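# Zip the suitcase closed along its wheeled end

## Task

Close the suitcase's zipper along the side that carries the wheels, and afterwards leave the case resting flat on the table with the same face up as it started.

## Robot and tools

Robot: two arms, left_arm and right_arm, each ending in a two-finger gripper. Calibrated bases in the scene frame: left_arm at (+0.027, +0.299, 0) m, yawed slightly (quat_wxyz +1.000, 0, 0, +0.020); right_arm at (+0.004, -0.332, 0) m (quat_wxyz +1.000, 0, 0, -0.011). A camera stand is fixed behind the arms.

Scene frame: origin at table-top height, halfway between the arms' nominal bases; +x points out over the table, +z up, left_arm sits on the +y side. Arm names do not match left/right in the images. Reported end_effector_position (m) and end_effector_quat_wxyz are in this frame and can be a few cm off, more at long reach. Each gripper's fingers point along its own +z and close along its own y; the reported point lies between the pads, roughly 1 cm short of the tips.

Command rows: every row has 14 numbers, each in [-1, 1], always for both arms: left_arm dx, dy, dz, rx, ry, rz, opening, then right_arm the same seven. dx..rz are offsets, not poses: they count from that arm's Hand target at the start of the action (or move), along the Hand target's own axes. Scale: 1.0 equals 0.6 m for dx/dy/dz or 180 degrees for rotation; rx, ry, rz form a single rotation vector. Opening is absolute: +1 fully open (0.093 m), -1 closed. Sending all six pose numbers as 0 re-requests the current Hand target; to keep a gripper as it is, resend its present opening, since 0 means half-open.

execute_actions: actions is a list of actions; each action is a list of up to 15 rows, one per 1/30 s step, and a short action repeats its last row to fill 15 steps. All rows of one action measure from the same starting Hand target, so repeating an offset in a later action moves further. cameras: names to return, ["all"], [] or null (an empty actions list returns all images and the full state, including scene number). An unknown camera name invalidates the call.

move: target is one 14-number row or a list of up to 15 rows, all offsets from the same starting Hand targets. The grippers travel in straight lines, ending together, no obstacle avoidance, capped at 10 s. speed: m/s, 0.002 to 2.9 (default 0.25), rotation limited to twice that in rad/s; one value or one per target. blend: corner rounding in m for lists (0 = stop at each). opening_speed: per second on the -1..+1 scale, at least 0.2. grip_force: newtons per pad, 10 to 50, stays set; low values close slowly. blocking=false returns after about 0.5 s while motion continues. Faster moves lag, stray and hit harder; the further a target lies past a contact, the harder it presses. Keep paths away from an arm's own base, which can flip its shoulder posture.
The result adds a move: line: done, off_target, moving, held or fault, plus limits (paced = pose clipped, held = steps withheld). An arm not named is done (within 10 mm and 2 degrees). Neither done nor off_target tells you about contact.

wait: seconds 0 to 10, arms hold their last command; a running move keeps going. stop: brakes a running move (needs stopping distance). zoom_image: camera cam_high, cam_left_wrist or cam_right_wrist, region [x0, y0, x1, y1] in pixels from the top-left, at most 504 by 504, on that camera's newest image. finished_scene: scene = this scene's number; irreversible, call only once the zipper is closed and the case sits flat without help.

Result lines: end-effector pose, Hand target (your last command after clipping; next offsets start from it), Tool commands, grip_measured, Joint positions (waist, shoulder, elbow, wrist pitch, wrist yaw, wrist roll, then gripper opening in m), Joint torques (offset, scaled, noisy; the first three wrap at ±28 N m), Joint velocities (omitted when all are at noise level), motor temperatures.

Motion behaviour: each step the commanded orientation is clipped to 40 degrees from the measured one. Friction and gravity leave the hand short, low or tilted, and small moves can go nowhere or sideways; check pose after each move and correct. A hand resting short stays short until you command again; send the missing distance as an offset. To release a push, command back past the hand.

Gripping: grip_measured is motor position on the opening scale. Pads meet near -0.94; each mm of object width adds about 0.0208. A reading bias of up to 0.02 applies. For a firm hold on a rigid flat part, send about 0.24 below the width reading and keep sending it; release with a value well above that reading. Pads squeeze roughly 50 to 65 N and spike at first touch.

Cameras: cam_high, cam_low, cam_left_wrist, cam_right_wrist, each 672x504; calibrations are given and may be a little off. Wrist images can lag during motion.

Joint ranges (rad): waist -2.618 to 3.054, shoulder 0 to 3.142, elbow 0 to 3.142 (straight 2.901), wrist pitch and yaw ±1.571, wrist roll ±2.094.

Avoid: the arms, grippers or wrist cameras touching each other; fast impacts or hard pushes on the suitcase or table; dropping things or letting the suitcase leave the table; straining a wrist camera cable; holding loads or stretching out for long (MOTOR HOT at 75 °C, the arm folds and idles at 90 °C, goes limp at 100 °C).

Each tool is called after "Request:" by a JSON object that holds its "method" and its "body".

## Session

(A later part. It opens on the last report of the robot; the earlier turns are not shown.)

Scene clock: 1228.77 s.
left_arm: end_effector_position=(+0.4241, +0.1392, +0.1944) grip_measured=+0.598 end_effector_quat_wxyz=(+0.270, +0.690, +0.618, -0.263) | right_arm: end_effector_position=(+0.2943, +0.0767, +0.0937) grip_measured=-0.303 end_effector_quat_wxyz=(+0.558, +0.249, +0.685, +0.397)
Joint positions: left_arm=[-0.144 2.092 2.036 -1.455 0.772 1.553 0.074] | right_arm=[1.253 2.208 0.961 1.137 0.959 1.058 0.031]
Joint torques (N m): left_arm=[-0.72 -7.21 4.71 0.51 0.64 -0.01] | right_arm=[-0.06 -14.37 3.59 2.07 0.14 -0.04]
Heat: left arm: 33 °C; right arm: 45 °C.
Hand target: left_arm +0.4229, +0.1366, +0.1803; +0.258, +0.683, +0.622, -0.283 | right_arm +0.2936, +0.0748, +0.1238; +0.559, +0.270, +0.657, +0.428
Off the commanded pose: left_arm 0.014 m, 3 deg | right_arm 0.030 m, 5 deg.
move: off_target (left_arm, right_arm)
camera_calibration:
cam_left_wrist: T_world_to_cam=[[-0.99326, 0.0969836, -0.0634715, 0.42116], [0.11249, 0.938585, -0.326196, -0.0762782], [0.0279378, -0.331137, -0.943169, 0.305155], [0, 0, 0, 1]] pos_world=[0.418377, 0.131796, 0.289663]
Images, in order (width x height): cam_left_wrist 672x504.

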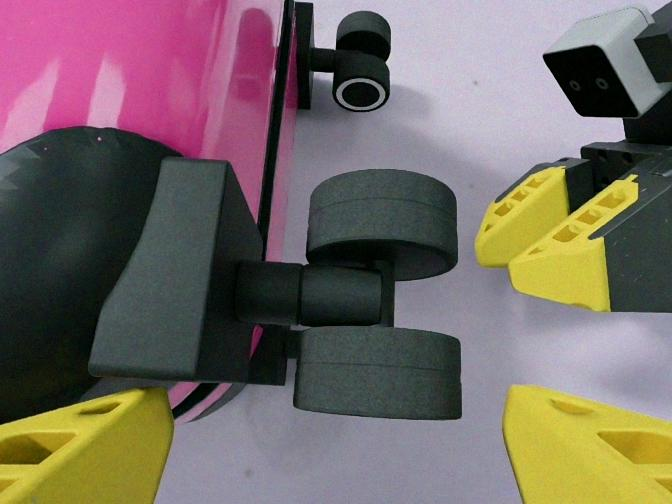

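Request:
{"method": "move", "body": {"target": [[0,0,-0.17,0,0,0,0.6, 0,0,-0.15,0,0,0,-0.3],[0,0,-0.17,0,0,0,0.6, -0.379,0.098,-0.153,0.198,0.18,-0.28,0.5]], "speed": 0.16, "cameras": ["cam_right_wrist","cam_high"]}}

Scene clock: 1258.47 s.
left_arm: end_effector_position=(+0.4419, +0.2101, +0.2381) grip_measured=+0.598 end_effector_quat_wxyz=(+0.329, +0.650, +0.651, -0.212) | right_arm: end_effector_position=(+0.2470, -0.1121, +0.2812) grip_measured=+0.497 end_effector_quat_wxyz=(+0.377, -0.004, +0.926, -0.008)
Joint positions: left_arm=[0.037 2.044 2.126 -1.512 0.795 1.587 0.074] | right_arm=[1.077 1.453 1.591 -1.273 0.66 0.895 0.069]
Joint torques (N m): left_arm=[-0.2 -10.71 7.87 -0.03 0.65 0.14] | right_arm=[-0.64 -4.27 8.09 1.03 0.32 -0.07]
Motor temperatures (°C): left_arm=[21 33 33 27 19 19 20] | right_arm=[19 44 32 41 17 19 21]
Heat: left arm: 33 °C; right arm: 44 °C.
Hand target: left_arm +0.4295, +0.2085, +0.2526; +0.258, +0.683, +0.622, -0.282 | right_arm +0.2501, -0.1099, +0.2901; +0.382, +0.000, +0.924, +0.000
Off the commanded pose: left_arm 0.019 m, 12 deg | right_arm 0.010 m, 1 deg.
joint sent to its limit (left arm) — joint 4 (wrist pitch), lower limit. The joint targets are off in orientation, not in position.
move: off_target (left_arm)
camera_calibration:
cam_right_wrist: T_world_to_cam=[[0.0054274, -0.999034, 0.0436039, -0.127453], [-0.949502, -0.018828, -0.313194, 0.356842], [0.313713, -0.0397021, -0.948688, 0.267589], [0, 0, 0, 1]] pos_world=[0.255568, -0.109988, 0.371176]
Images, in order (width x height): cam_high 672x504, cam_right_wrist 672x504.

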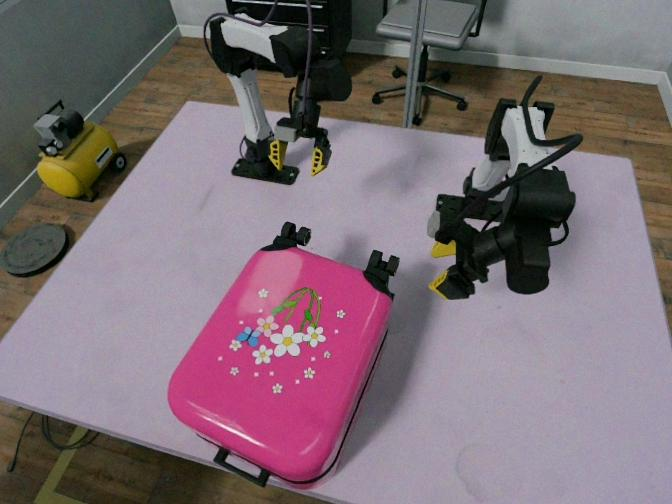

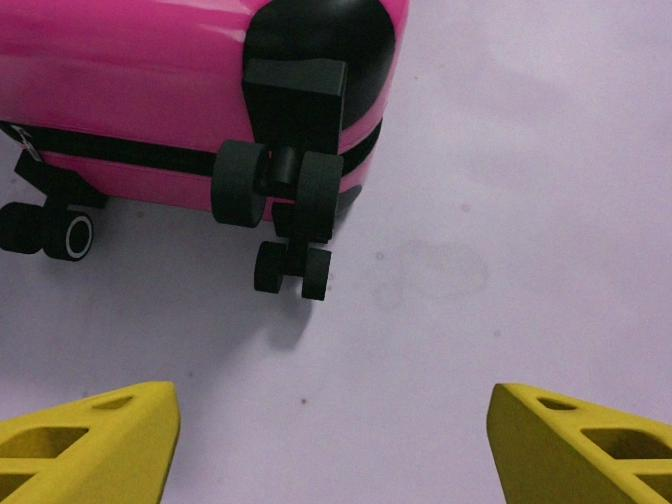

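Request:
{"method": "execute_actions", "body": {"actions": [], "cameras": ["all"]}}

Scene clock: 1282.97 s.
left_arm: end_effector_position=(+0.4419, +0.2101, +0.2381) grip_measured=+0.598 end_effector_quat_wxyz=(+0.329, +0.650, +0.651, -0.212) | right_arm: end_effector_position=(+0.2470, -0.1121, +0.2812) grip_measured=+0.497 end_effector_quat_wxyz=(+0.377, -0.004, +0.926, -0.008)
Joint positions: left_arm=[0.037 2.044 2.126 -1.512 0.795 1.587 0.074] | right_arm=[1.077 1.453 1.591 -1.273 0.66 0.895 0.069]
Joint velocities: within noise
Joint torques (N m): left_arm=[-0.23 -10.62 7.95 -0.02 0.66 0.15] | right_arm=[-0.69 -4.18 8.12 1.02 0.32 -0.06]
Motor temperatures (°C): left_arm=[21 37 34 26 20 19 20] | right_arm=[19 37 34 38 17 19 21]
Heat: left arm: 37 °C; right arm: 38 °C.
Hand target: left_arm +0.4295, +0.2085, +0.2525; +0.258, +0.683, +0.622, -0.282 | right_arm +0.2501, -0.1099, +0.2901; +0.382, +0.000, +0.924, +0.000
Tool commands: left_gripper/opening=+0.6 right_gripper/opening=+0.5
Off the commanded pose: left_arm 0.019 m, 12 deg | right_arm 0.010 m, 1 deg.
camera_calibration:
cam_left_wrist: T_world_to_cam=[[-0.984154, -0.0580668, -0.167537, 0.488161], [0.002448, 0.940319, -0.340285, -0.0789738], [0.177298, -0.335303, -0.925277, 0.299978], [0, 0, 0, 1]] pos_world=[0.427433, 0.20319, 0.332474]
cam_right_wrist: T_world_to_cam=[[0.0054274, -0.999034, 0.0436039, -0.127453], [-0.949502, -0.018828, -0.313194, 0.356842], [0.313713, -0.0397021, -0.948688, 0.267589], [0, 0, 0, 1]] pos_world=[0.255568, -0.109988, 0.371176]

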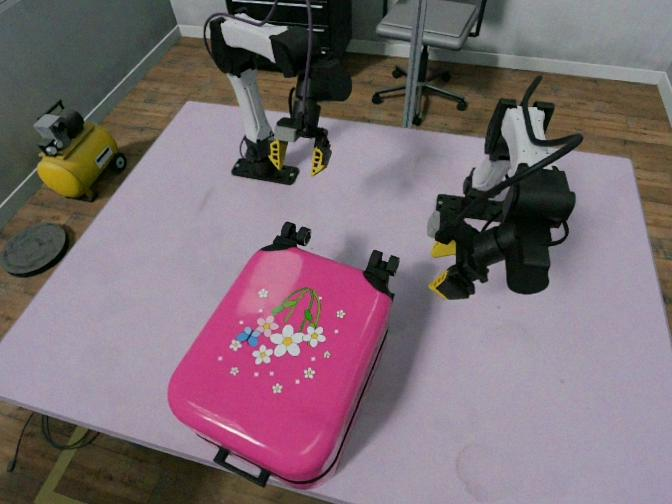

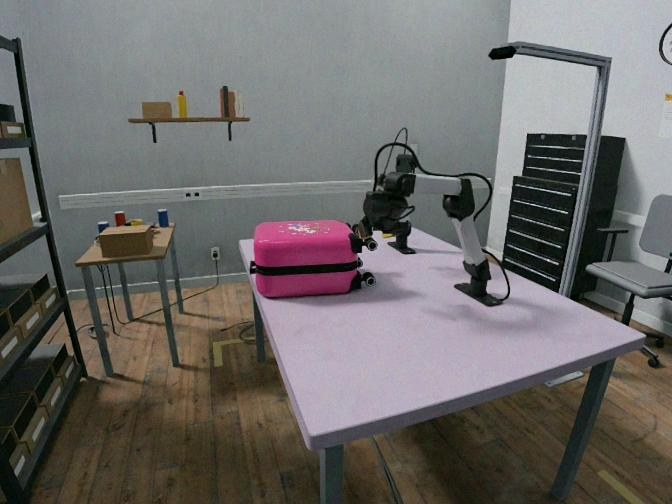

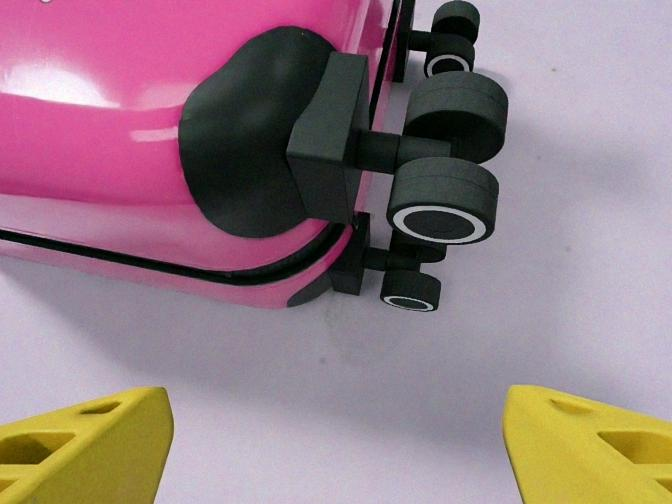

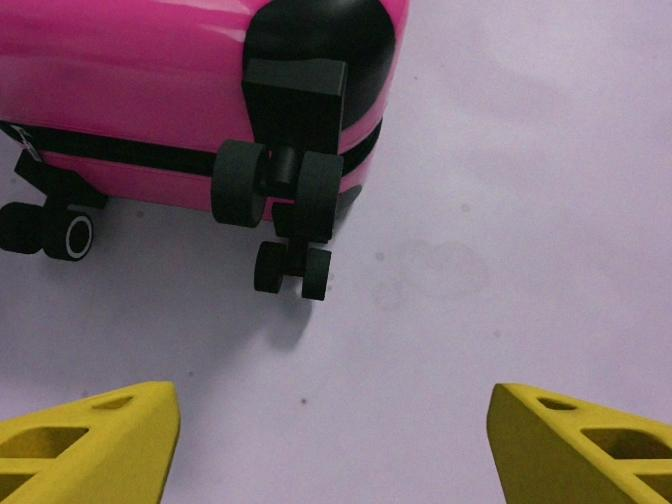

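Request:
{"method": "move", "body": {"target": [[0,0,0,0,0,0,0.6,-0.04,0.035,0.06,0.0314,0,0.0314,0.5],[0,0,0,0,0,0,0.6,-0.037,0.035,0.121,0.0314,0,0.0314,0.5]], "speed": 0.12, "cameras": ["cam_right_wrist"]}}

Request:
{"method": "move", "body": {"target": [0,0,0,0,0,0,0.6,0,0,0,0,0,0,-0.15], "opening_speed": 0.6, "cameras": ["cam_right_wrist"]}}

Scene clock: 1309.03 s.
left_arm: end_effector_position=(+0.4419, +0.2101, +0.2381) grip_measured=+0.598 end_effector_quat_wxyz=(+0.329, +0.650, +0.651, -0.212) | right_arm: end_effector_position=(+0.3130, -0.0923, +0.2547) grip_measured=+0.497 end_effector_quat_wxyz=(+0.376, +0.063, +0.924, -0.034)
Joint positions: left_arm=[0.037 2.044 2.126 -1.512 0.795 1.587 0.074] | right_arm=[0.95 1.676 1.703 -1.169 0.666 0.913 0.069]
Joint torques (N m): left_arm=[-0.35 -10.59 7.92 -0.02 0.71 0.18] | right_arm=[-0.4 -6.74 5.22 1.33 0.32 -0.05]
Heat: left arm: 40 °C; right arm: 37 °C.
Hand target: left_arm +0.4295, +0.2085, +0.2525; +0.258, +0.683, +0.622, -0.282 | right_arm +0.3170, -0.0888, +0.2541; +0.381, +0.064, +0.922, -0.027
Off the commanded pose: left_arm 0.019 m, 12 deg | right_arm 0.005 m, 1 deg.
joint sent to its limit (left arm) — joint 4 (wrist pitch), lower limit. The joint targets are off in orientation, not in position.
move: off_target (left_arm)
camera_calibration:
cam_right_wrist: T_world_to_cam=[[-0.136122, -0.989851, 0.040809, -0.060989], [-0.942141, 0.116604, -0.314283, 0.421968], [0.306335, -0.0812287, -0.948452, 0.220959], [0, 0, 0, 1]] pos_world=[0.321564, -0.091625, 0.344676]
Images, in order (width x height): cam_right_wrist 672x504.

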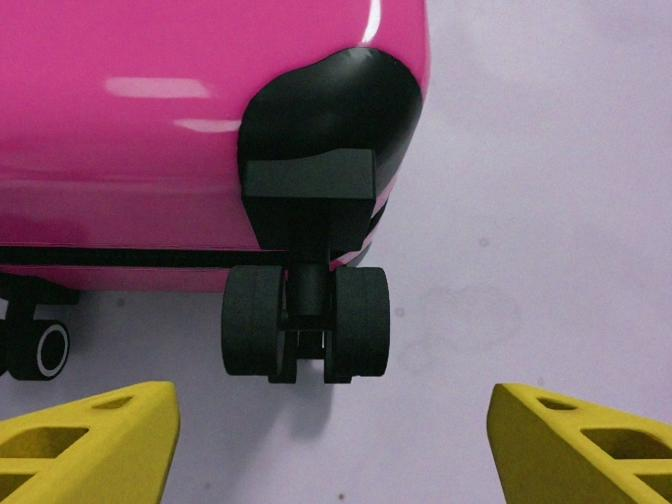

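Scene clock: 1310.33 s.
left_arm: end_effector_position=(+0.4419, +0.2101, +0.2381) grip_measured=+0.598 end_effector_quat_wxyz=(+0.329, +0.650, +0.651, -0.212) | right_arm: end_effector_position=(+0.3130, -0.0923, +0.2548) grip_measured=-0.147 end_effector_quat_wxyz=(+0.376, +0.062, +0.924, -0.034)
Joint positions: left_arm=[0.037 2.044 2.126 -1.512 0.795 1.587 0.074] | right_arm=[0.95 1.676 1.703 -1.169 0.666 0.913 0.038]
Joint torques (N m): left_arm=[-0.4 -10.73 7.94 -0.08 0.67 0.13] | right_arm=[-0.39 -6.67 5.09 1.29 0.32 -0.05]
Heat: left arm: 40 °C; right arm: 37 °C.
Hand target: left_arm +0.4295, +0.2085, +0.2525; +0.258, +0.683, +0.622, -0.282 | right_arm +0.3170, -0.0888, +0.2541; +0.381, +0.064, +0.922, -0.027
Off the commanded pose: left_arm 0.019 m, 12 deg | right_arm 0.005 m, 1 deg.
joint sent to its limit (left arm) — joint 4 (wrist pitch), lower limit. The joint targets are off in orientation, not in position.
move: off_target (left_arm)
camera_calibration:
cam_right_wrist: T_world_to_cam=[[-0.135564, -0.989921, 0.0409734, -0.0611231], [-0.942151, 0.116006, -0.314473, 0.422097], [0.30655, -0.0812343, -0.948382, 0.220938], [0, 0, 0, 1]] pos_world=[0.321665, -0.091525, 0.344776]
Images, in order (width x height): cam_right_wrist 672x504.

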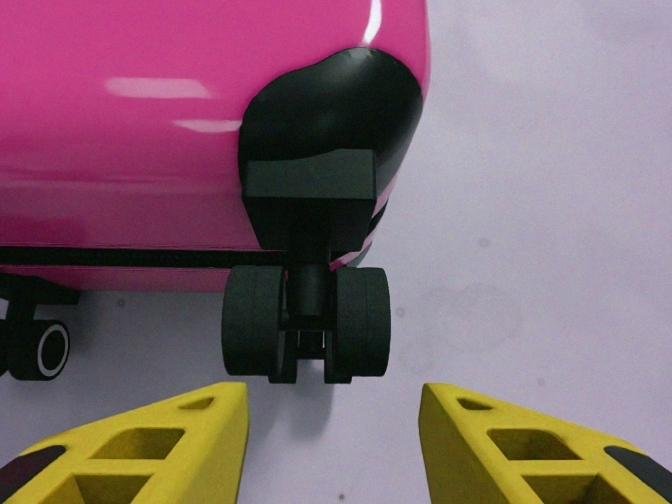

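Request:
{"method": "move", "body": {"target": [[0,0,0,0,0,0,0.6,0,0.015,0,0,0,0,0.5],[0,0,0,0,0,0,0.6,0.008,0.015,0.055,0,0,0,0.5]], "speed": 0.08, "cameras": ["cam_right_wrist"]}}

Request:
{"method": "move", "body": {"target": [0,0,0,0,0,0,0.6,0,0,0,0,0,0,-0.15], "opening_speed": 0.6, "cameras": ["cam_right_wrist"]}}

Scene clock: 1321.77 s.
left_arm: end_effector_position=(+0.4419, +0.2101, +0.2381) grip_measured=+0.598 end_effector_quat_wxyz=(+0.329, +0.650, +0.651, -0.212) | right_arm: end_effector_position=(+0.3334, -0.0857, +0.2284) grip_measured=+0.497 end_effector_quat_wxyz=(+0.376, +0.062, +0.924, -0.033)
Joint positions: left_arm=[0.037 2.044 2.126 -1.512 0.795 1.587 0.074] | right_arm=[0.913 1.715 1.637 -1.037 0.65 0.87 0.069]
Joint torques (N m): left_arm=[-0.34 -10.69 7.94 -0.06 0.65 0.15] | right_arm=[-0.47 -7.16 5.22 1.37 0.31 -0.06]
Heat: left arm: 41 °C; right arm: 37 °C.
Hand target: left_arm +0.4295, +0.2085, +0.2525; +0.258, +0.683, +0.622, -0.282 | right_arm +0.3379, -0.0826, +0.2273; +0.381, +0.064, +0.922, -0.027
Off the commanded pose: left_arm 0.019 m, 12 deg | right_arm 0.006 m, 1 deg.
joint sent to its limit (left arm) — joint 4 (wrist pitch), lower limit. The joint targets are off in orientation, not in position.
move: off_target (left_arm)
camera_calibration:
cam_right_wrist: T_world_to_cam=[[-0.13516, -0.990008, 0.040207, -0.0508393], [-0.942309, 0.115894, -0.314042, 0.432178], [0.306244, -0.0803333, -0.948557, 0.190404], [0, 0, 0, 1]] pos_world=[0.342064, -0.0851224, 0.318375]
Images, in order (width x height): cam_right_wrist 672x504.

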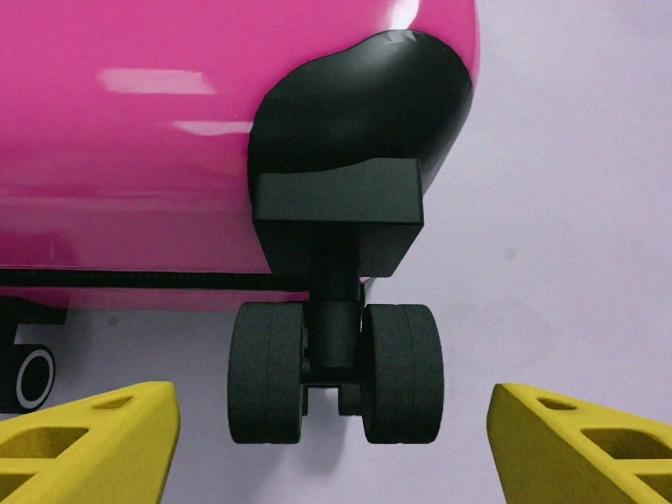

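Scene clock: 1323.07 s.
left_arm: end_effector_position=(+0.4419, +0.2101, +0.2381) grip_measured=+0.598 end_effector_quat_wxyz=(+0.329, +0.650, +0.651, -0.212) | right_arm: end_effector_position=(+0.3335, -0.0857, +0.2285) grip_measured=-0.147 end_effector_quat_wxyz=(+0.376, +0.062, +0.924, -0.033)
Joint positions: left_arm=[0.037 2.044 2.126 -1.512 0.795 1.587 0.074] | right_arm=[0.913 1.715 1.637 -1.037 0.65 0.87 0.038]
Joint torques (N m): left_arm=[-0.2 -10.8 7.94 -0.06 0.69 0.12] | right_arm=[-0.51 -7.15 5.27 1.35 0.32 -0.07]
Heat: left arm: 41 °C; right arm: 37 °C.
Hand target: left_arm +0.4295, +0.2085, +0.2525; +0.258, +0.683, +0.622, -0.282 | right_arm +0.3379, -0.0826, +0.2273; +0.381, +0.064, +0.922, -0.027
Off the commanded pose: left_arm 0.019 m, 12 deg | right_arm 0.006 m, 1 deg.
joint sent to its limit (left arm) — joint 4 (wrist pitch), lower limit. The joint targets are off in orientation, not in position.
move: off_target (left_arm)
camera_calibration:
cam_right_wrist: T_world_to_cam=[[-0.1346, -0.990077, 0.0403686, -0.0509891], [-0.942329, 0.115298, -0.314202, 0.432175], [0.30643, -0.0803321, -0.948498, 0.190329], [0, 0, 0, 1]] pos_world=[0.342065, -0.0850224, 0.318375]
Images, in order (width x height): cam_right_wrist 672x504.

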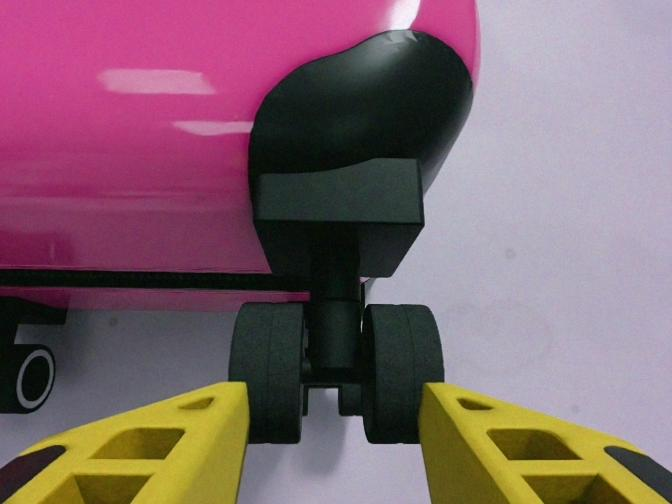

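Request:
{"method": "move", "body": {"target": [[0,0,0,0,0,0,0.6,0,0,0,0,0,0,0.5],[0,0,0,0,0,0,0.6,0.015,0,0.05,0,0,0,0.5]], "speed": 0.08}}

Request:
{"method": "move", "body": {"target": [0,0,0,0,0,0,0.6,0,0,0,0,0,0,-0.15], "opening_speed": 0.6, "cameras": ["cam_right_wrist"]}}

Scene clock: 1331.17 s.
left_arm: end_effector_position=(+0.4419, +0.2101, +0.2381) grip_measured=+0.598 end_effector_quat_wxyz=(+0.329, +0.650, +0.651, -0.212) | right_arm: end_effector_position=(+0.3478, -0.0874, +0.2007) grip_measured=+0.497 end_effector_quat_wxyz=(+0.375, +0.062, +0.924, -0.033)
Joint positions: left_arm=[0.037 2.044 2.126 -1.512 0.795 1.587 0.074] | right_arm=[0.878 1.729 1.54 -0.904 0.633 0.83 0.069]
Joint torques (N m): left_arm=[-0.43 -10.61 7.9 -0.08 0.68 0.15] | right_arm=[-0.62 -7.3 5.35 1.37 0.3 -0.04]
Heat: left arm: 41 °C; right arm: 37 °C.
Hand target: left_arm +0.4295, +0.2085, +0.2525; +0.258, +0.683, +0.622, -0.282 | right_arm +0.3526, -0.0847, +0.1997; +0.381, +0.064, +0.922, -0.027
Off the commanded pose: left_arm 0.019 m, 12 deg | right_arm 0.006 m, 1 deg.
joint sent to its limit (left arm) — joint 4 (wrist pitch), lower limit. The joint targets are off in orientation, not in position.
move: off_target (left_arm)

Scene clock: 1332.57 s.
left_arm: end_effector_position=(+0.4419, +0.2101, +0.2381) grip_measured=+0.598 end_effector_quat_wxyz=(+0.329, +0.650, +0.651, -0.212) | right_arm: end_effector_position=(+0.3479, -0.0884, +0.2006) grip_measured=+0.050 end_effector_quat_wxyz=(+0.375, +0.062, +0.924, -0.035)
Joint positions: left_arm=[0.037 2.044 2.126 -1.512 0.795 1.587 0.074] | right_arm=[0.876 1.729 1.54 -0.907 0.634 0.83 0.048]
Joint torques (N m): left_arm=[-0.36 -10.82 7.98 -0.02 0.68 0.15] | right_arm=[-0.39 -7.38 5.37 1.42 0.29 -0.07]
Heat: left arm: 41 °C; right arm: 37 °C.
Hand target: left_arm +0.4295, +0.2085, +0.2525; +0.258, +0.683, +0.622, -0.282 | right_arm +0.3526, -0.0847, +0.1997; +0.381, +0.064, +0.922, -0.027
Off the commanded pose: left_arm 0.019 m, 12 deg | right_arm 0.006 m, 1 deg.
joint sent to its limit (left arm) — joint 4 (wrist pitch), lower limit. The joint targets are off in orientation, not in position.
move: off_target (left_arm)
camera_calibration:
cam_right_wrist: T_world_to_cam=[[-0.135867, -0.989752, 0.0439565, -0.0508331], [-0.943054, 0.115604, -0.311906, 0.437149], [0.303628, -0.083831, -0.949096, 0.160038], [0, 0, 0, 1]] pos_world=[0.356756, -0.0874322, 0.290475]
Images, in order (width x height): cam_right_wrist 672x504.

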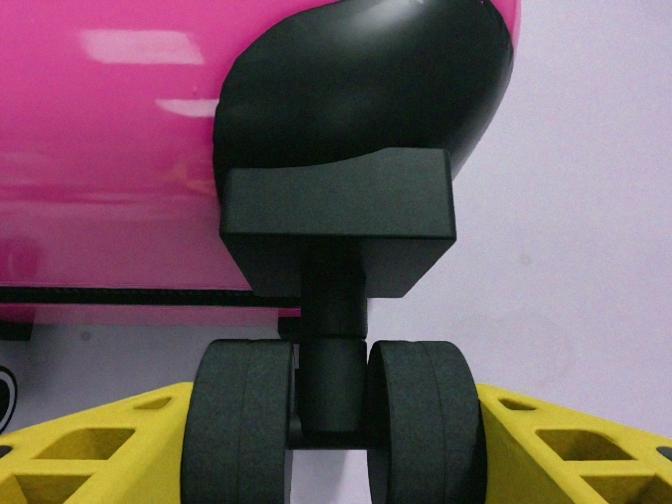

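Request:
{"method": "move", "body": {"target": [[-0.095,-0.26,0.028,-0.29,0.007,-0.055,-0.4,0,0,0,0,0,0,-0.15],[-0.11,-0.288,0.35,-0.581,0.015,-0.109,-0.4,0,0,0,0,0,0,-0.15]], "blend": [0.03,0], "speed": 0.3, "cameras": ["cam_left_wrist","cam_right_wrist"]}}

Scene clock: 1348.07 s.
left_arm: end_effector_position=(+0.2403, +0.0347, +0.1469) grip_measured=-0.398 end_effector_quat_wxyz=(+0.647, +0.172, +0.695, +0.262) | right_arm: end_effector_position=(+0.3479, -0.0884, +0.2006) grip_measured=+0.033 end_effector_quat_wxyz=(+0.375, +0.062, +0.924, -0.035)
Joint positions: left_arm=[-1.452 1.711 0.763 -0.001 -1.541 -0.321 0.026] | right_arm=[0.876 1.729 1.54 -0.907 0.634 0.83 0.047]
Joint torques (N m): left_arm=[-0.73 -4.38 8.17 1.18 -0.56 -0.3] | right_arm=[-0.4 -7.32 5.34 1.42 0.29 -0.07]
Heat: left arm: 41 °C; right arm: 36 °C.
Hand target: left_arm +0.2396, +0.0301, +0.1506; +0.638, +0.119, +0.701, +0.296 | right_arm +0.3526, -0.0847, +0.1997; +0.381, +0.064, +0.922, -0.027
Off the commanded pose: left_arm 0.006 m, 7 deg | right_arm 0.006 m, 1 deg.
joint sent to its limit (left arm) — joint 5 (wrist yaw), lower limit. The joint targets are off in orientation, not in position.
move: off_target (left_arm)
camera_calibration:
cam_left_wrist: T_world_to_cam=[[0.10598, -0.793207, -0.59966, 0.0911756], [-0.515222, 0.471988, -0.715384, 0.251205], [0.850479, 0.384774, -0.358656, -0.0775588], [0, 0, 0, 1]] pos_world=[0.185725, -0.0164018, 0.206565]
cam_right_wrist: T_world_to_cam=[[-0.135867, -0.989752, 0.0439565, -0.0508331], [-0.943054, 0.115604, -0.311906, 0.437149], [0.303628, -0.083831, -0.949096, 0.160038], [0, 0, 0, 1]] pos_world=[0.356756, -0.0874322, 0.290475]
Images, in order (width x height): cam_left_wrist 672x504, cam_right_wrist 672x504.

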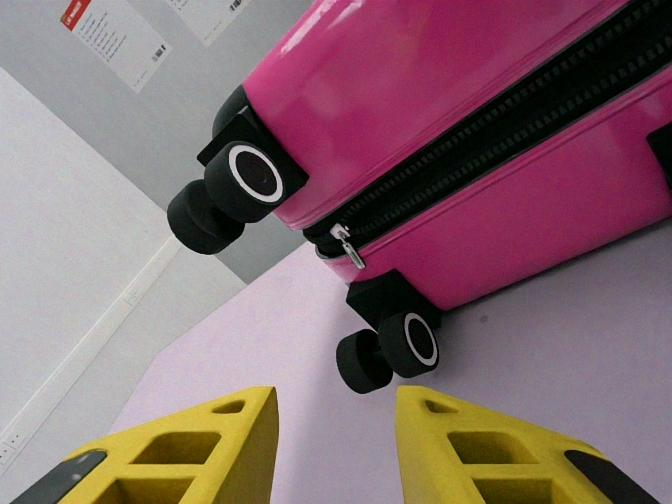

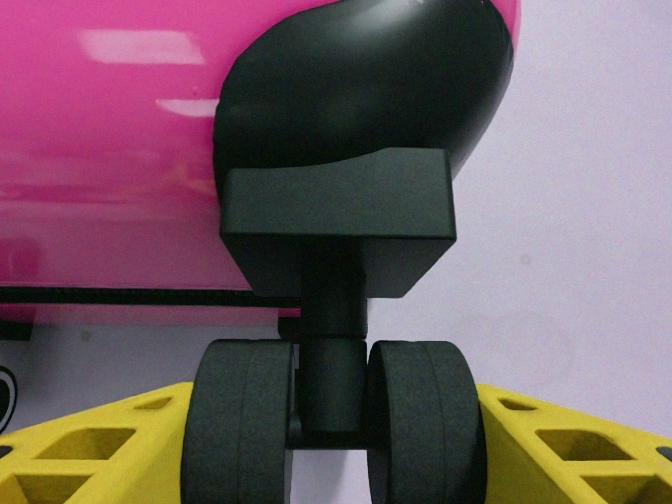

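Request:
{"method": "move", "body": {"target": [0.045,-0.01,0.14,0,0,0,-0.4,0,0,0,0,0,0,-0.15], "speed": 0.15, "cameras": ["cam_left_wrist"]}}

Scene clock: 1357.70 s.
left_arm: end_effector_position=(+0.3165, +0.0599, +0.1322) grip_measured=-0.398 end_effector_quat_wxyz=(+0.635, +0.111, +0.706, +0.294) | right_arm: end_effector_position=(+0.3479, -0.0884, +0.2006) grip_measured=+0.033 end_effector_quat_wxyz=(+0.375, +0.062, +0.924, -0.035)
Joint positions: left_arm=[-1.191 1.91 0.645 1.116 -1.426 0.442 0.026] | right_arm=[0.876 1.729 1.54 -0.907 0.634 0.83 0.047]
Joint torques (N m): left_arm=[0.14 -4.83 3.64 2.1 0.14 -0.08] | right_arm=[-0.46 -7.32 5.26 1.42 0.29 -0.05]
Heat: left arm: 39 °C; right arm: 36 °C.
Hand target: left_arm +0.3176, +0.0621, +0.1239; +0.638, +0.119, +0.701, +0.296 | right_arm +0.3526, -0.0847, +0.1997; +0.381, +0.064, +0.922, -0.027
Off the commanded pose: left_arm 0.009 m, 1 deg | right_arm 0.006 m, 1 deg.
move: done
camera_calibration:
cam_left_wrist: T_world_to_cam=[[0.219659, -0.792582, -0.568827, 0.0542245], [-0.564895, 0.372043, -0.736531, 0.292482], [0.795389, 0.483113, -0.366003, -0.144835], [0, 0, 0, 1]] pos_world=[0.268511, 0.00413335, 0.193256]
Images, in order (width x height): cam_left_wrist 672x504.

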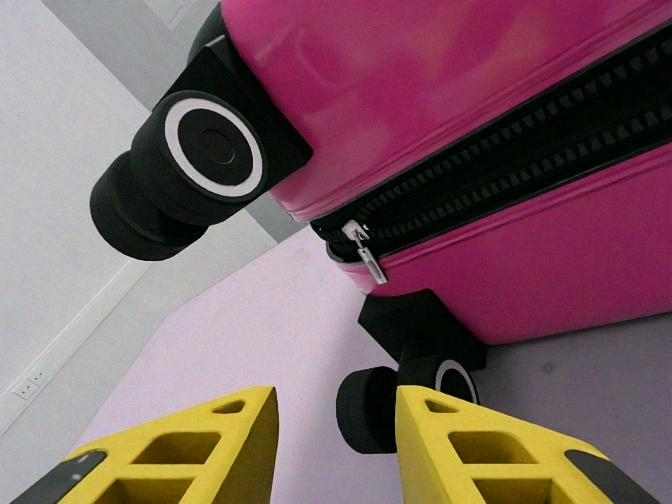

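Request:
{"method": "move", "body": {"target": [0.018,-0.022,0.085,0,0,0,-0.5,0,0,0,0,0,0,-0.15], "speed": 0.12, "cameras": ["cam_left_wrist"]}}

Scene clock: 1366.63 s.
left_arm: end_effector_position=(+0.3632, +0.0767, +0.1053) grip_measured=-0.498 end_effector_quat_wxyz=(+0.627, +0.128, +0.704, +0.309) | right_arm: end_effector_position=(+0.3479, -0.0884, +0.2006) grip_measured=+0.033 end_effector_quat_wxyz=(+0.375, +0.062, +0.924, -0.035)
Joint positions: left_arm=[-1.036 2.062 0.665 1.315 -1.273 0.559 0.021] | right_arm=[0.876 1.729 1.54 -0.907 0.634 0.83 0.047]
Joint torques (N m): left_arm=[-0.14 -5.45 6.17 2.33 0.14 -0.03] | right_arm=[-0.46 -7.34 5.31 1.42 0.32 -0.05]
Heat: left arm: 37 °C; right arm: 36 °C.
Hand target: left_arm +0.3679, +0.0708, +0.1070; +0.638, +0.119, +0.701, +0.296 | right_arm +0.3526, -0.0847, +0.1997; +0.381, +0.064, +0.922, -0.027
Off the commanded pose: left_arm 0.008 m, 2 deg | right_arm 0.006 m, 1 deg.
move: done
camera_calibration:
cam_left_wrist: T_world_to_cam=[[0.210667, -0.765798, -0.607596, 0.0472877], [-0.576239, 0.404798, -0.709991, 0.291666], [0.789663, 0.499692, -0.356004, -0.200126], [0, 0, 0, 1]] pos_world=[0.31614, 0.0181485, 0.164566]
Images, in order (width x height): cam_left_wrist 672x504.

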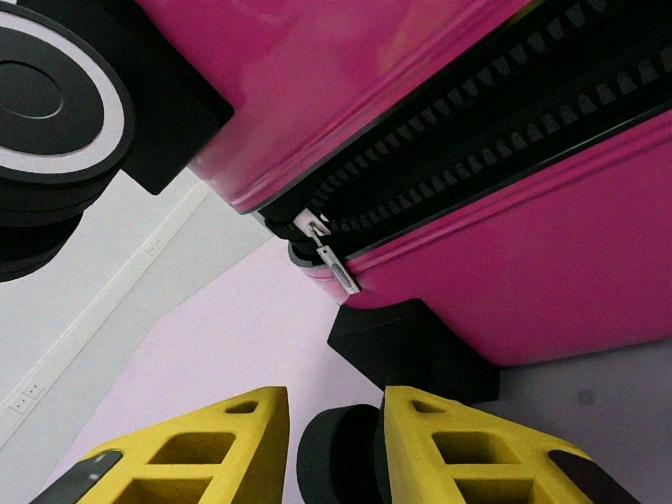

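Request:
{"method": "move", "body": {"target": [-0.008,0,0.088,0,0,0,-0.5,0,0,0,0,0,0,-0.15], "speed": 0.1, "cameras": ["cam_left_wrist"]}}

Scene clock: 1372.97 s.
left_arm: end_effector_position=(+0.4143, +0.0874, +0.1133) grip_measured=-0.498 end_effector_quat_wxyz=(+0.636, +0.115, +0.702, +0.300) | right_arm: end_effector_position=(+0.3479, -0.0884, +0.2006) grip_measured=+0.033 end_effector_quat_wxyz=(+0.375, +0.062, +0.924, -0.035)
Joint positions: left_arm=[-0.893 2.099 0.762 1.312 -1.131 0.579 0.021] | right_arm=[0.876 1.729 1.54 -0.907 0.634 0.83 0.047]
Joint torques (N m): left_arm=[-0.23 -5.91 6.74 2.08 0.22 -0.01] | right_arm=[-0.43 -7.28 5.38 1.41 0.31 -0.05]
Heat: left arm: 36 °C; right arm: 36 °C.
Hand target: left_arm +0.4195, +0.0820, +0.1103; +0.638, +0.120, +0.701, +0.296 | right_arm +0.3526, -0.0847, +0.1997; +0.381, +0.064, +0.922, -0.027
Off the commanded pose: left_arm 0.008 m, 1 deg | right_arm 0.006 m, 1 deg.
move: done
camera_calibration:
cam_left_wrist: T_world_to_cam=[[0.224533, -0.783266, -0.579723, 0.0422276], [-0.560595, 0.382786, -0.734308, 0.32068], [0.797069, 0.489866, -0.353147, -0.245535], [0, 0, 0, 1]] pos_world=[0.365999, 0.0306029, 0.173248]
Images, in order (width x height): cam_left_wrist 672x504.

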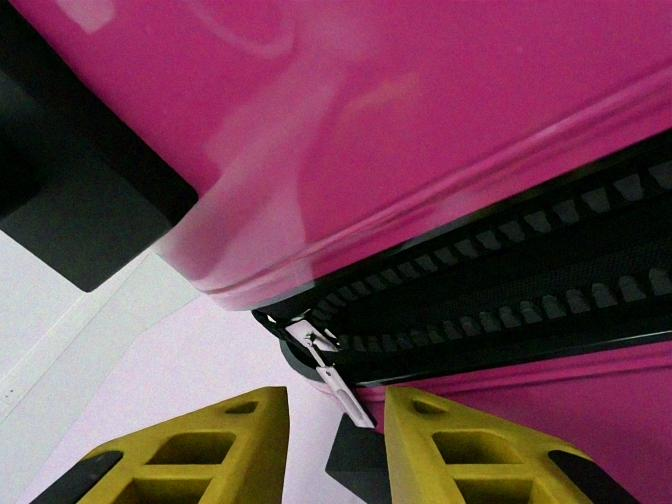

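Request:
{"method": "move", "body": {"target": [0.008,-0.003,0.033,0,0,0,-0.5,0,0,0,0,0,0,-0.15], "speed": 0.06, "cameras": ["cam_left_wrist"]}}

Scene clock: 1379.57 s.
left_arm: end_effector_position=(+0.4248, +0.0888, +0.1105) grip_measured=-0.499 end_effector_quat_wxyz=(+0.637, +0.114, +0.702, +0.300) | right_arm: end_effector_position=(+0.3509, -0.0875, +0.2004) grip_measured=+0.033 end_effector_quat_wxyz=(+0.379, +0.065, +0.923, -0.033)
Joint positions: left_arm=[-0.868 2.124 0.789 1.313 -1.107 0.58 0.021] | right_arm=[0.873 1.734 1.54 -0.892 0.638 0.83 0.047]
Joint torques (N m): left_arm=[1.84 -5.53 7.1 2.12 0.48 -0.04] | right_arm=[-0.24 -7.87 5.38 1.33 0.27 -0.07]
Heat: left arm: 36 °C; right arm: 36 °C.
Hand target: left_arm +0.4383, +0.0885, +0.1052; +0.638, +0.119, +0.701, +0.296 | right_arm +0.3526, -0.0847, +0.1998; +0.381, +0.064, +0.922, -0.027
Off the commanded pose: left_arm 0.014 m, 1 deg | right_arm 0.003 m, 1 deg.
move: off_target (left_arm)
camera_calibration:
cam_left_wrist: T_world_to_cam=[[0.22589, -0.784219, -0.577906, 0.0385553], [-0.559901, 0.380944, -0.735794, 0.324022], [0.797173, 0.489778, -0.353034, -0.255635], [0, 0, 0, 1]] pos_world=[0.376496, 0.0320057, 0.170447]
Images, in order (width x height): cam_left_wrist 672x504.

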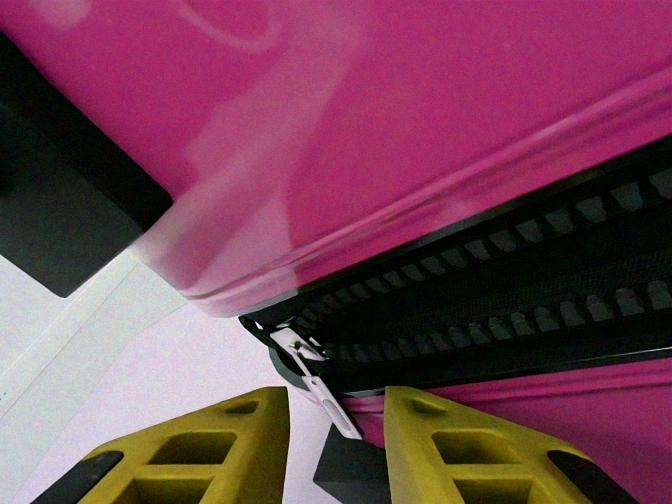

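Request:
{"method": "move", "body": {"target": [[-0.016,0.01,-0.03,0,0,0,-0.5,0,0,0,0,0,0,-0.15],[-0.022,0.013,0.02,0,0,0,-0.5,0,0,0,0,0,0,-0.15]], "speed": 0.06, "cameras": ["cam_left_wrist"]}}

Scene clock: 1387.33 s.
left_arm: end_effector_position=(+0.4331, +0.0869, +0.1078) grip_measured=-0.499 end_effector_quat_wxyz=(+0.629, +0.134, +0.704, +0.302) | right_arm: end_effector_position=(+0.3562, -0.0873, +0.2002) grip_measured=+0.033 end_effector_quat_wxyz=(+0.386, +0.071, +0.919, -0.033)
Joint positions: left_arm=[-0.85 2.124 0.808 1.262 -1.069 0.588 0.021] | right_arm=[0.868 1.742 1.54 -0.871 0.649 0.829 0.047]
Joint torques (N m): left_arm=[2.76 -8.98 8.35 1.99 0.35 -0.04] | right_arm=[0.32 -8.7 5.34 1.14 0.14 -0.05]
Heat: left arm: 35 °C; right arm: 36 °C.
Hand target: left_arm +0.4503, +0.0907, +0.1204; +0.638, +0.119, +0.701, +0.296 | right_arm +0.3527, -0.0847, +0.1998; +0.381, +0.064, +0.922, -0.027
Off the commanded pose: left_arm 0.022 m, 2 deg | right_arm 0.004 m, 1 deg.
move: off_target (left_arm)
camera_calibration:
cam_left_wrist: T_world_to_cam=[[0.196151, -0.770818, -0.606106, 0.0483983], [-0.569889, 0.413392, -0.710164, 0.326175], [0.797967, 0.484713, -0.358193, -0.261602], [0, 0, 0, 1]] pos_world=[0.38514, 0.02927, 0.167268]
Images, in order (width x height): cam_left_wrist 672x504.

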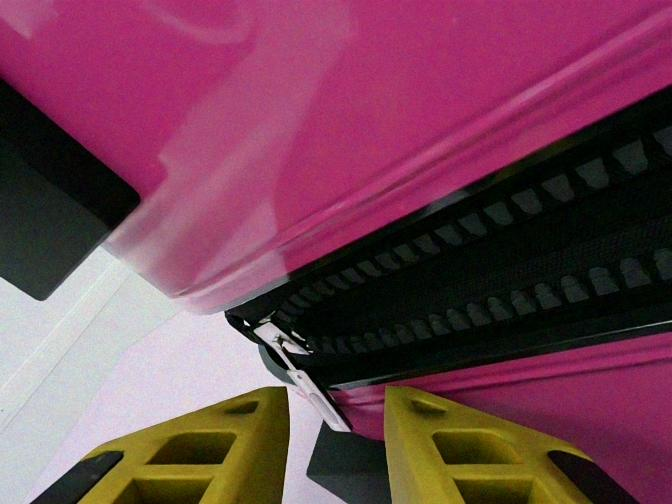

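Request:
{"method": "move", "body": {"target": [[0,0,-0.06,0,0,0,-0.5,0,0,0,0,0,0,-0.15],[-0.008,0.008,-0.05,0,0,0,-0.5,0,0,0,0,0,0,-0.15]], "speed": 0.08, "cameras": ["cam_left_wrist"]}}

Scene clock: 1398.27 s.
left_arm: end_effector_position=(+0.4212, +0.0802, +0.1188) grip_measured=-0.499 end_effector_quat_wxyz=(+0.634, +0.127, +0.701, +0.299) | right_arm: end_effector_position=(+0.3561, -0.0877, +0.2002) grip_measured=+0.033 end_effector_quat_wxyz=(+0.386, +0.070, +0.919, -0.035)
Joint positions: left_arm=[-0.888 2.087 0.796 1.256 -1.109 0.589 0.021] | right_arm=[0.868 1.742 1.54 -0.872 0.65 0.828 0.047]
Joint torques (N m): left_arm=[0.05 -10.56 4.15 2 0.07 -0.1] | right_arm=[0.35 -8.72 5.39 1.16 0.12 -0.04]
Heat: left arm: 35 °C; right arm: 35 °C.
Hand target: left_arm +0.4211, +0.0839, +0.1273; +0.638, +0.120, +0.701, +0.296 | right_arm +0.3527, -0.0848, +0.1998; +0.381, +0.064, +0.922, -0.027
Off the commanded pose: left_arm 0.009 m, 1 deg | right_arm 0.005 m, 1 deg.
move: done
camera_calibration:
cam_left_wrist: T_world_to_cam=[[0.205468, -0.777695, -0.594116, 0.0475377], [-0.560723, 0.404001, -0.722754, 0.328375], [0.802105, 0.481637, -0.353062, -0.247043], [0, 0, 0, 1]] pos_world=[0.372514, 0.0232908, 0.178356]
Images, in order (width x height): cam_left_wrist 672x504.

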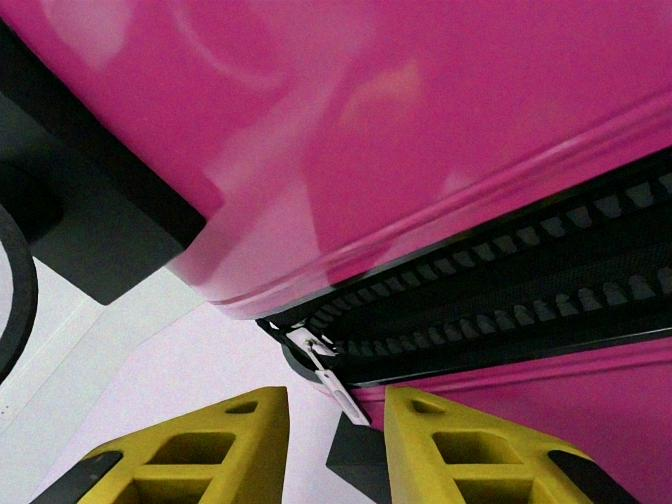

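Request:
{"method": "move", "body": {"target": [-0.003,0.003,0.045,0,0,0,-0.5,0,0,0,0,0,0,-0.15], "speed": 0.06, "cameras": ["cam_left_wrist"]}}

Scene clock: 1404.53 s.
left_arm: end_effector_position=(+0.4372, +0.0985, +0.1180) grip_measured=-0.499 end_effector_quat_wxyz=(+0.626, +0.121, +0.705, +0.311) | right_arm: end_effector_position=(+0.3561, -0.0877, +0.2002) grip_measured=+0.033 end_effector_quat_wxyz=(+0.386, +0.070, +0.919, -0.035)
Joint positions: left_arm=[-0.826 2.087 0.806 1.233 -1.077 0.589 0.021] | right_arm=[0.868 1.742 1.54 -0.872 0.65 0.828 0.047]
Joint torques (N m): left_arm=[0.38 -8.96 7.9 1.92 0.39 -0.06] | right_arm=[0.39 -8.77 5.46 1.14 0.12 -0.04]
Heat: left arm: 37 °C; right arm: 35 °C.
Hand target: left_arm +0.4471, +0.0915, +0.1295; +0.638, +0.120, +0.701, +0.296 | right_arm +0.3527, -0.0848, +0.1998; +0.381, +0.064, +0.922, -0.027
Off the commanded pose: left_arm 0.017 m, 2 deg | right_arm 0.005 m, 1 deg.
move: off_target (left_arm)
camera_calibration:
cam_left_wrist: T_world_to_cam=[[0.223237, -0.766209, -0.602569, 0.0501224], [-0.579859, 0.392513, -0.713931, 0.337837], [0.783536, 0.508781, -0.356669, -0.263074], [0, 0, 0, 1]] pos_world=[0.390836, 0.0396457, 0.177564]
Images, in order (width x height): cam_left_wrist 672x504.

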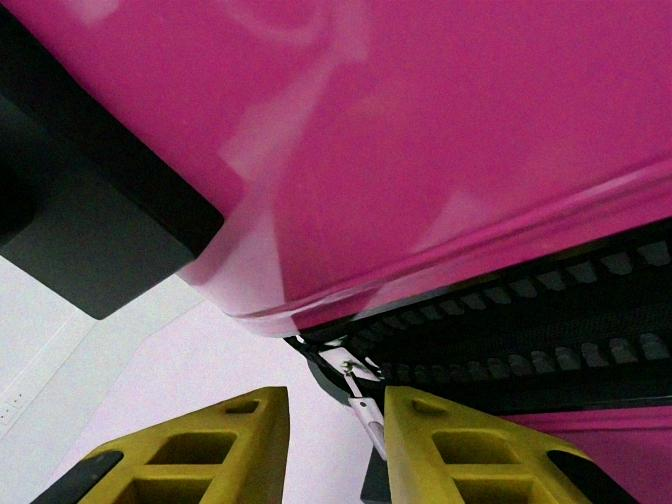

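Request:
{"method": "move", "body": {"target": [[-0.01,-0.012,-0.02,0,0,0,-0.4,0,0,0,0,0,0,-0.15],[-0.013,-0.013,0.005,0,0,0,-0.4,0,0,0,0,0,0,-0.15]], "speed": 0.06, "cameras": ["cam_left_wrist"]}}

Scene clock: 1423.80 s.
left_arm: end_effector_position=(+0.4374, +0.0860, +0.1235) grip_measured=-0.401 end_effector_quat_wxyz=(+0.627, +0.124, +0.704, +0.310) | right_arm: end_effector_position=(+0.3563, -0.0879, +0.2003) grip_measured=+0.033 end_effector_quat_wxyz=(+0.386, +0.070, +0.919, -0.035)
Joint positions: left_arm=[-0.849 2.086 0.844 1.194 -1.095 0.591 0.026] | right_arm=[0.867 1.742 1.54 -0.872 0.651 0.828 0.047]
Joint torques (N m): left_arm=[1.52 -7.53 8.92 2.02 0.5 -0.1] | right_arm=[0.36 -8.69 5.42 1.14 0.12 -0.06]
Heat: left arm: 40 °C; right arm: 35 °C.
Hand target: left_arm +0.4528, +0.0819, +0.1315; +0.638, +0.119, +0.701, +0.296 | right_arm +0.3526, -0.0847, +0.1998; +0.381, +0.064, +0.922, -0.027
Off the commanded pose: left_arm 0.018 m, 2 deg | right_arm 0.005 m, 1 deg.
move: off_target (left_arm)
camera_calibration:
cam_left_wrist: T_world_to_cam=[[0.218824, -0.765831, -0.604665, 0.0458966], [-0.577563, 0.397811, -0.712858, 0.345063], [0.786471, 0.505222, -0.355265, -0.256059], [0, 0, 0, 1]] pos_world=[0.390636, 0.0272461, 0.182764]
Images, in order (width x height): cam_left_wrist 672x504.

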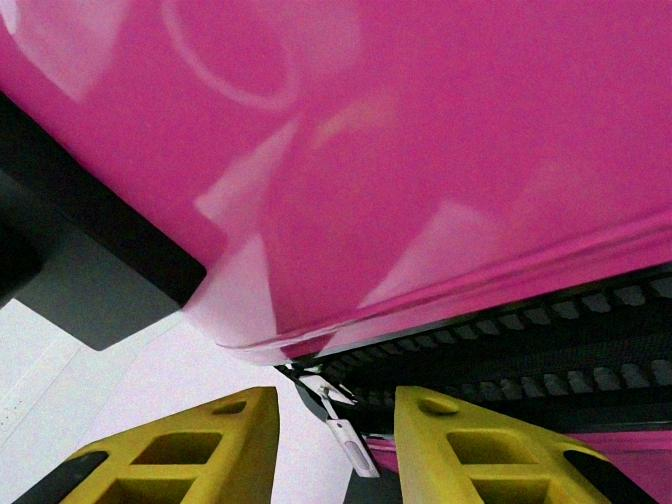

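Request:
{"method": "move", "body": {"target": [0,0,0,0,0,0,-1,0,0,0,0,0,0,-0.15], "opening_speed": 0.6, "cameras": ["cam_left_wrist"]}}

Scene clock: 1428.40 s.
left_arm: end_effector_position=(+0.4429, +0.0848, +0.1244) grip_measured=-0.990 end_effector_quat_wxyz=(+0.628, +0.130, +0.704, +0.306) | right_arm: end_effector_position=(+0.3563, -0.0879, +0.2003) grip_measured=+0.033 end_effector_quat_wxyz=(+0.386, +0.070, +0.919, -0.035)
Joint positions: left_arm=[-0.837 2.086 0.855 1.18 -1.066 0.591 0] | right_arm=[0.867 1.742 1.54 -0.872 0.651 0.828 0.047]
Joint torques (N m): left_arm=[0.64 -7.61 8.29 2.17 0.21 -0.07] | right_arm=[0.4 -8.73 5.31 1.14 0.12 -0.04]
Heat: left arm: 39 °C; right arm: 35 °C.
Hand target: left_arm +0.4529, +0.0819, +0.1315; +0.638, +0.119, +0.701, +0.296 | right_arm +0.3526, -0.0847, +0.1998; +0.381, +0.064, +0.922, -0.027
Off the commanded pose: left_arm 0.013 m, 2 deg | right_arm 0.005 m, 1 deg.
move: off_target (left_arm)
camera_calibration:
cam_left_wrist: T_world_to_cam=[[0.204436, -0.76851, -0.606299, 0.051084], [-0.573087, 0.40817, -0.710611, 0.346269], [0.793585, 0.492737, -0.356978, -0.26127], [0, 0, 0, 1]] pos_world=[0.395339, 0.0266595, 0.183767]
Images, in order (width x height): cam_left_wrist 672x504.

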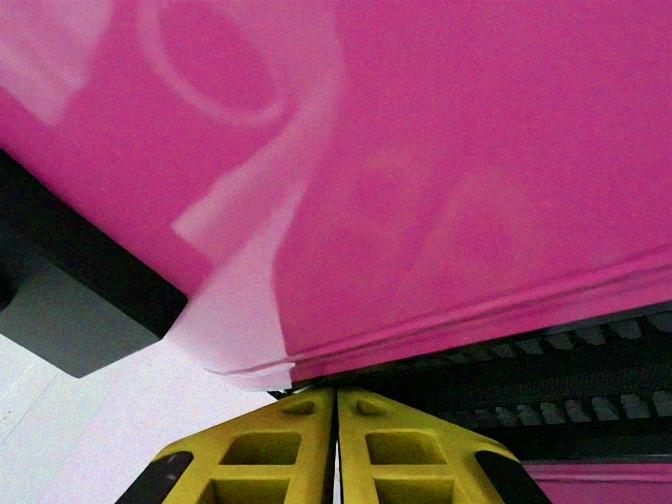

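Request:
{"method": "move", "body": {"target": [-0.038,-0.056,-0.036,0,0,0,-1,0,0,0,0,0,0,-0.15], "speed": 0.06, "cameras": ["cam_left_wrist"]}}

Scene clock: 1436.10 s.
left_arm: end_effector_position=(+0.4421, +0.0798, +0.1251) grip_measured=-0.990 end_effector_quat_wxyz=(+0.624, +0.115, +0.706, +0.313) | right_arm: end_effector_position=(+0.3567, -0.0889, +0.2002) grip_measured=+0.033 end_effector_quat_wxyz=(+0.386, +0.070, +0.919, -0.036)
Joint positions: left_arm=[-0.855 2.101 0.891 1.154 -1.116 0.576 0] | right_arm=[0.865 1.742 1.54 -0.873 0.651 0.825 0.047]
Joint torques (N m): left_arm=[-0.53 -8.49 5.3 2.14 0.08 0.02] | right_arm=[0.55 -8.7 5.38 1.15 0.12 -0.03]
Heat: left arm: 38 °C; right arm: 35 °C.
Hand target: left_arm +0.4422, +0.0792, +0.1251; +0.624, +0.118, +0.706, +0.313 (not the last commanded pose) | right_arm +0.3526, -0.0847, +0.1998; +0.381, +0.064, +0.922, -0.027
Off the commanded pose: left_arm 0.043 m, 3 deg | right_arm 0.006 m, 1 deg.
move: held (left_arm; a check stopped the path); limits=held
pose unreachable (left arm): on one or more control steps of this call, first in action 0 (counted from 0), this arm could not follow its commanded pose, so it was not sent that pose on those steps. It may still have moved: this result reports where it is.
cause: moving toward the commanded pose would bring a part of the arm too close to another arm (this arm's wrist (the part past joint 4) and the right arm's gripper housing, at the place that arm is still heading or pushing toward).
camera_calibration:
cam_left_wrist: T_world_to_cam=[[0.231292, -0.766903, -0.598635, 0.0349063], [-0.584074, 0.382635, -0.715855, 0.35589], [0.77805, 0.515219, -0.359427, -0.252613], [0, 0, 0, 1]] pos_world=[0.396338, 0.0207451, 0.184865]
Images, in order (width x height): cam_left_wrist 672x504.

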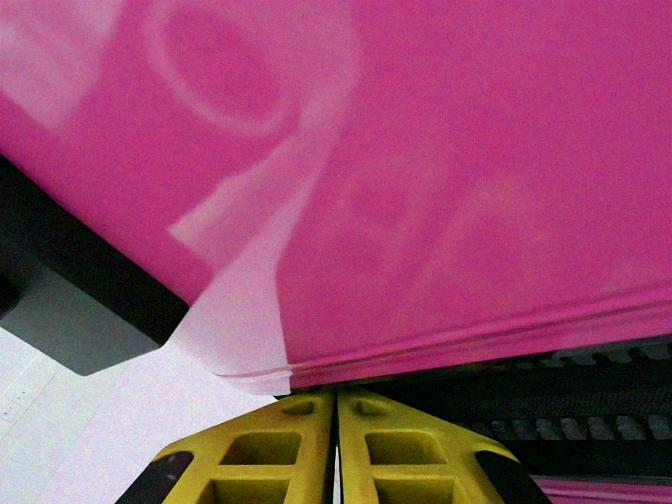

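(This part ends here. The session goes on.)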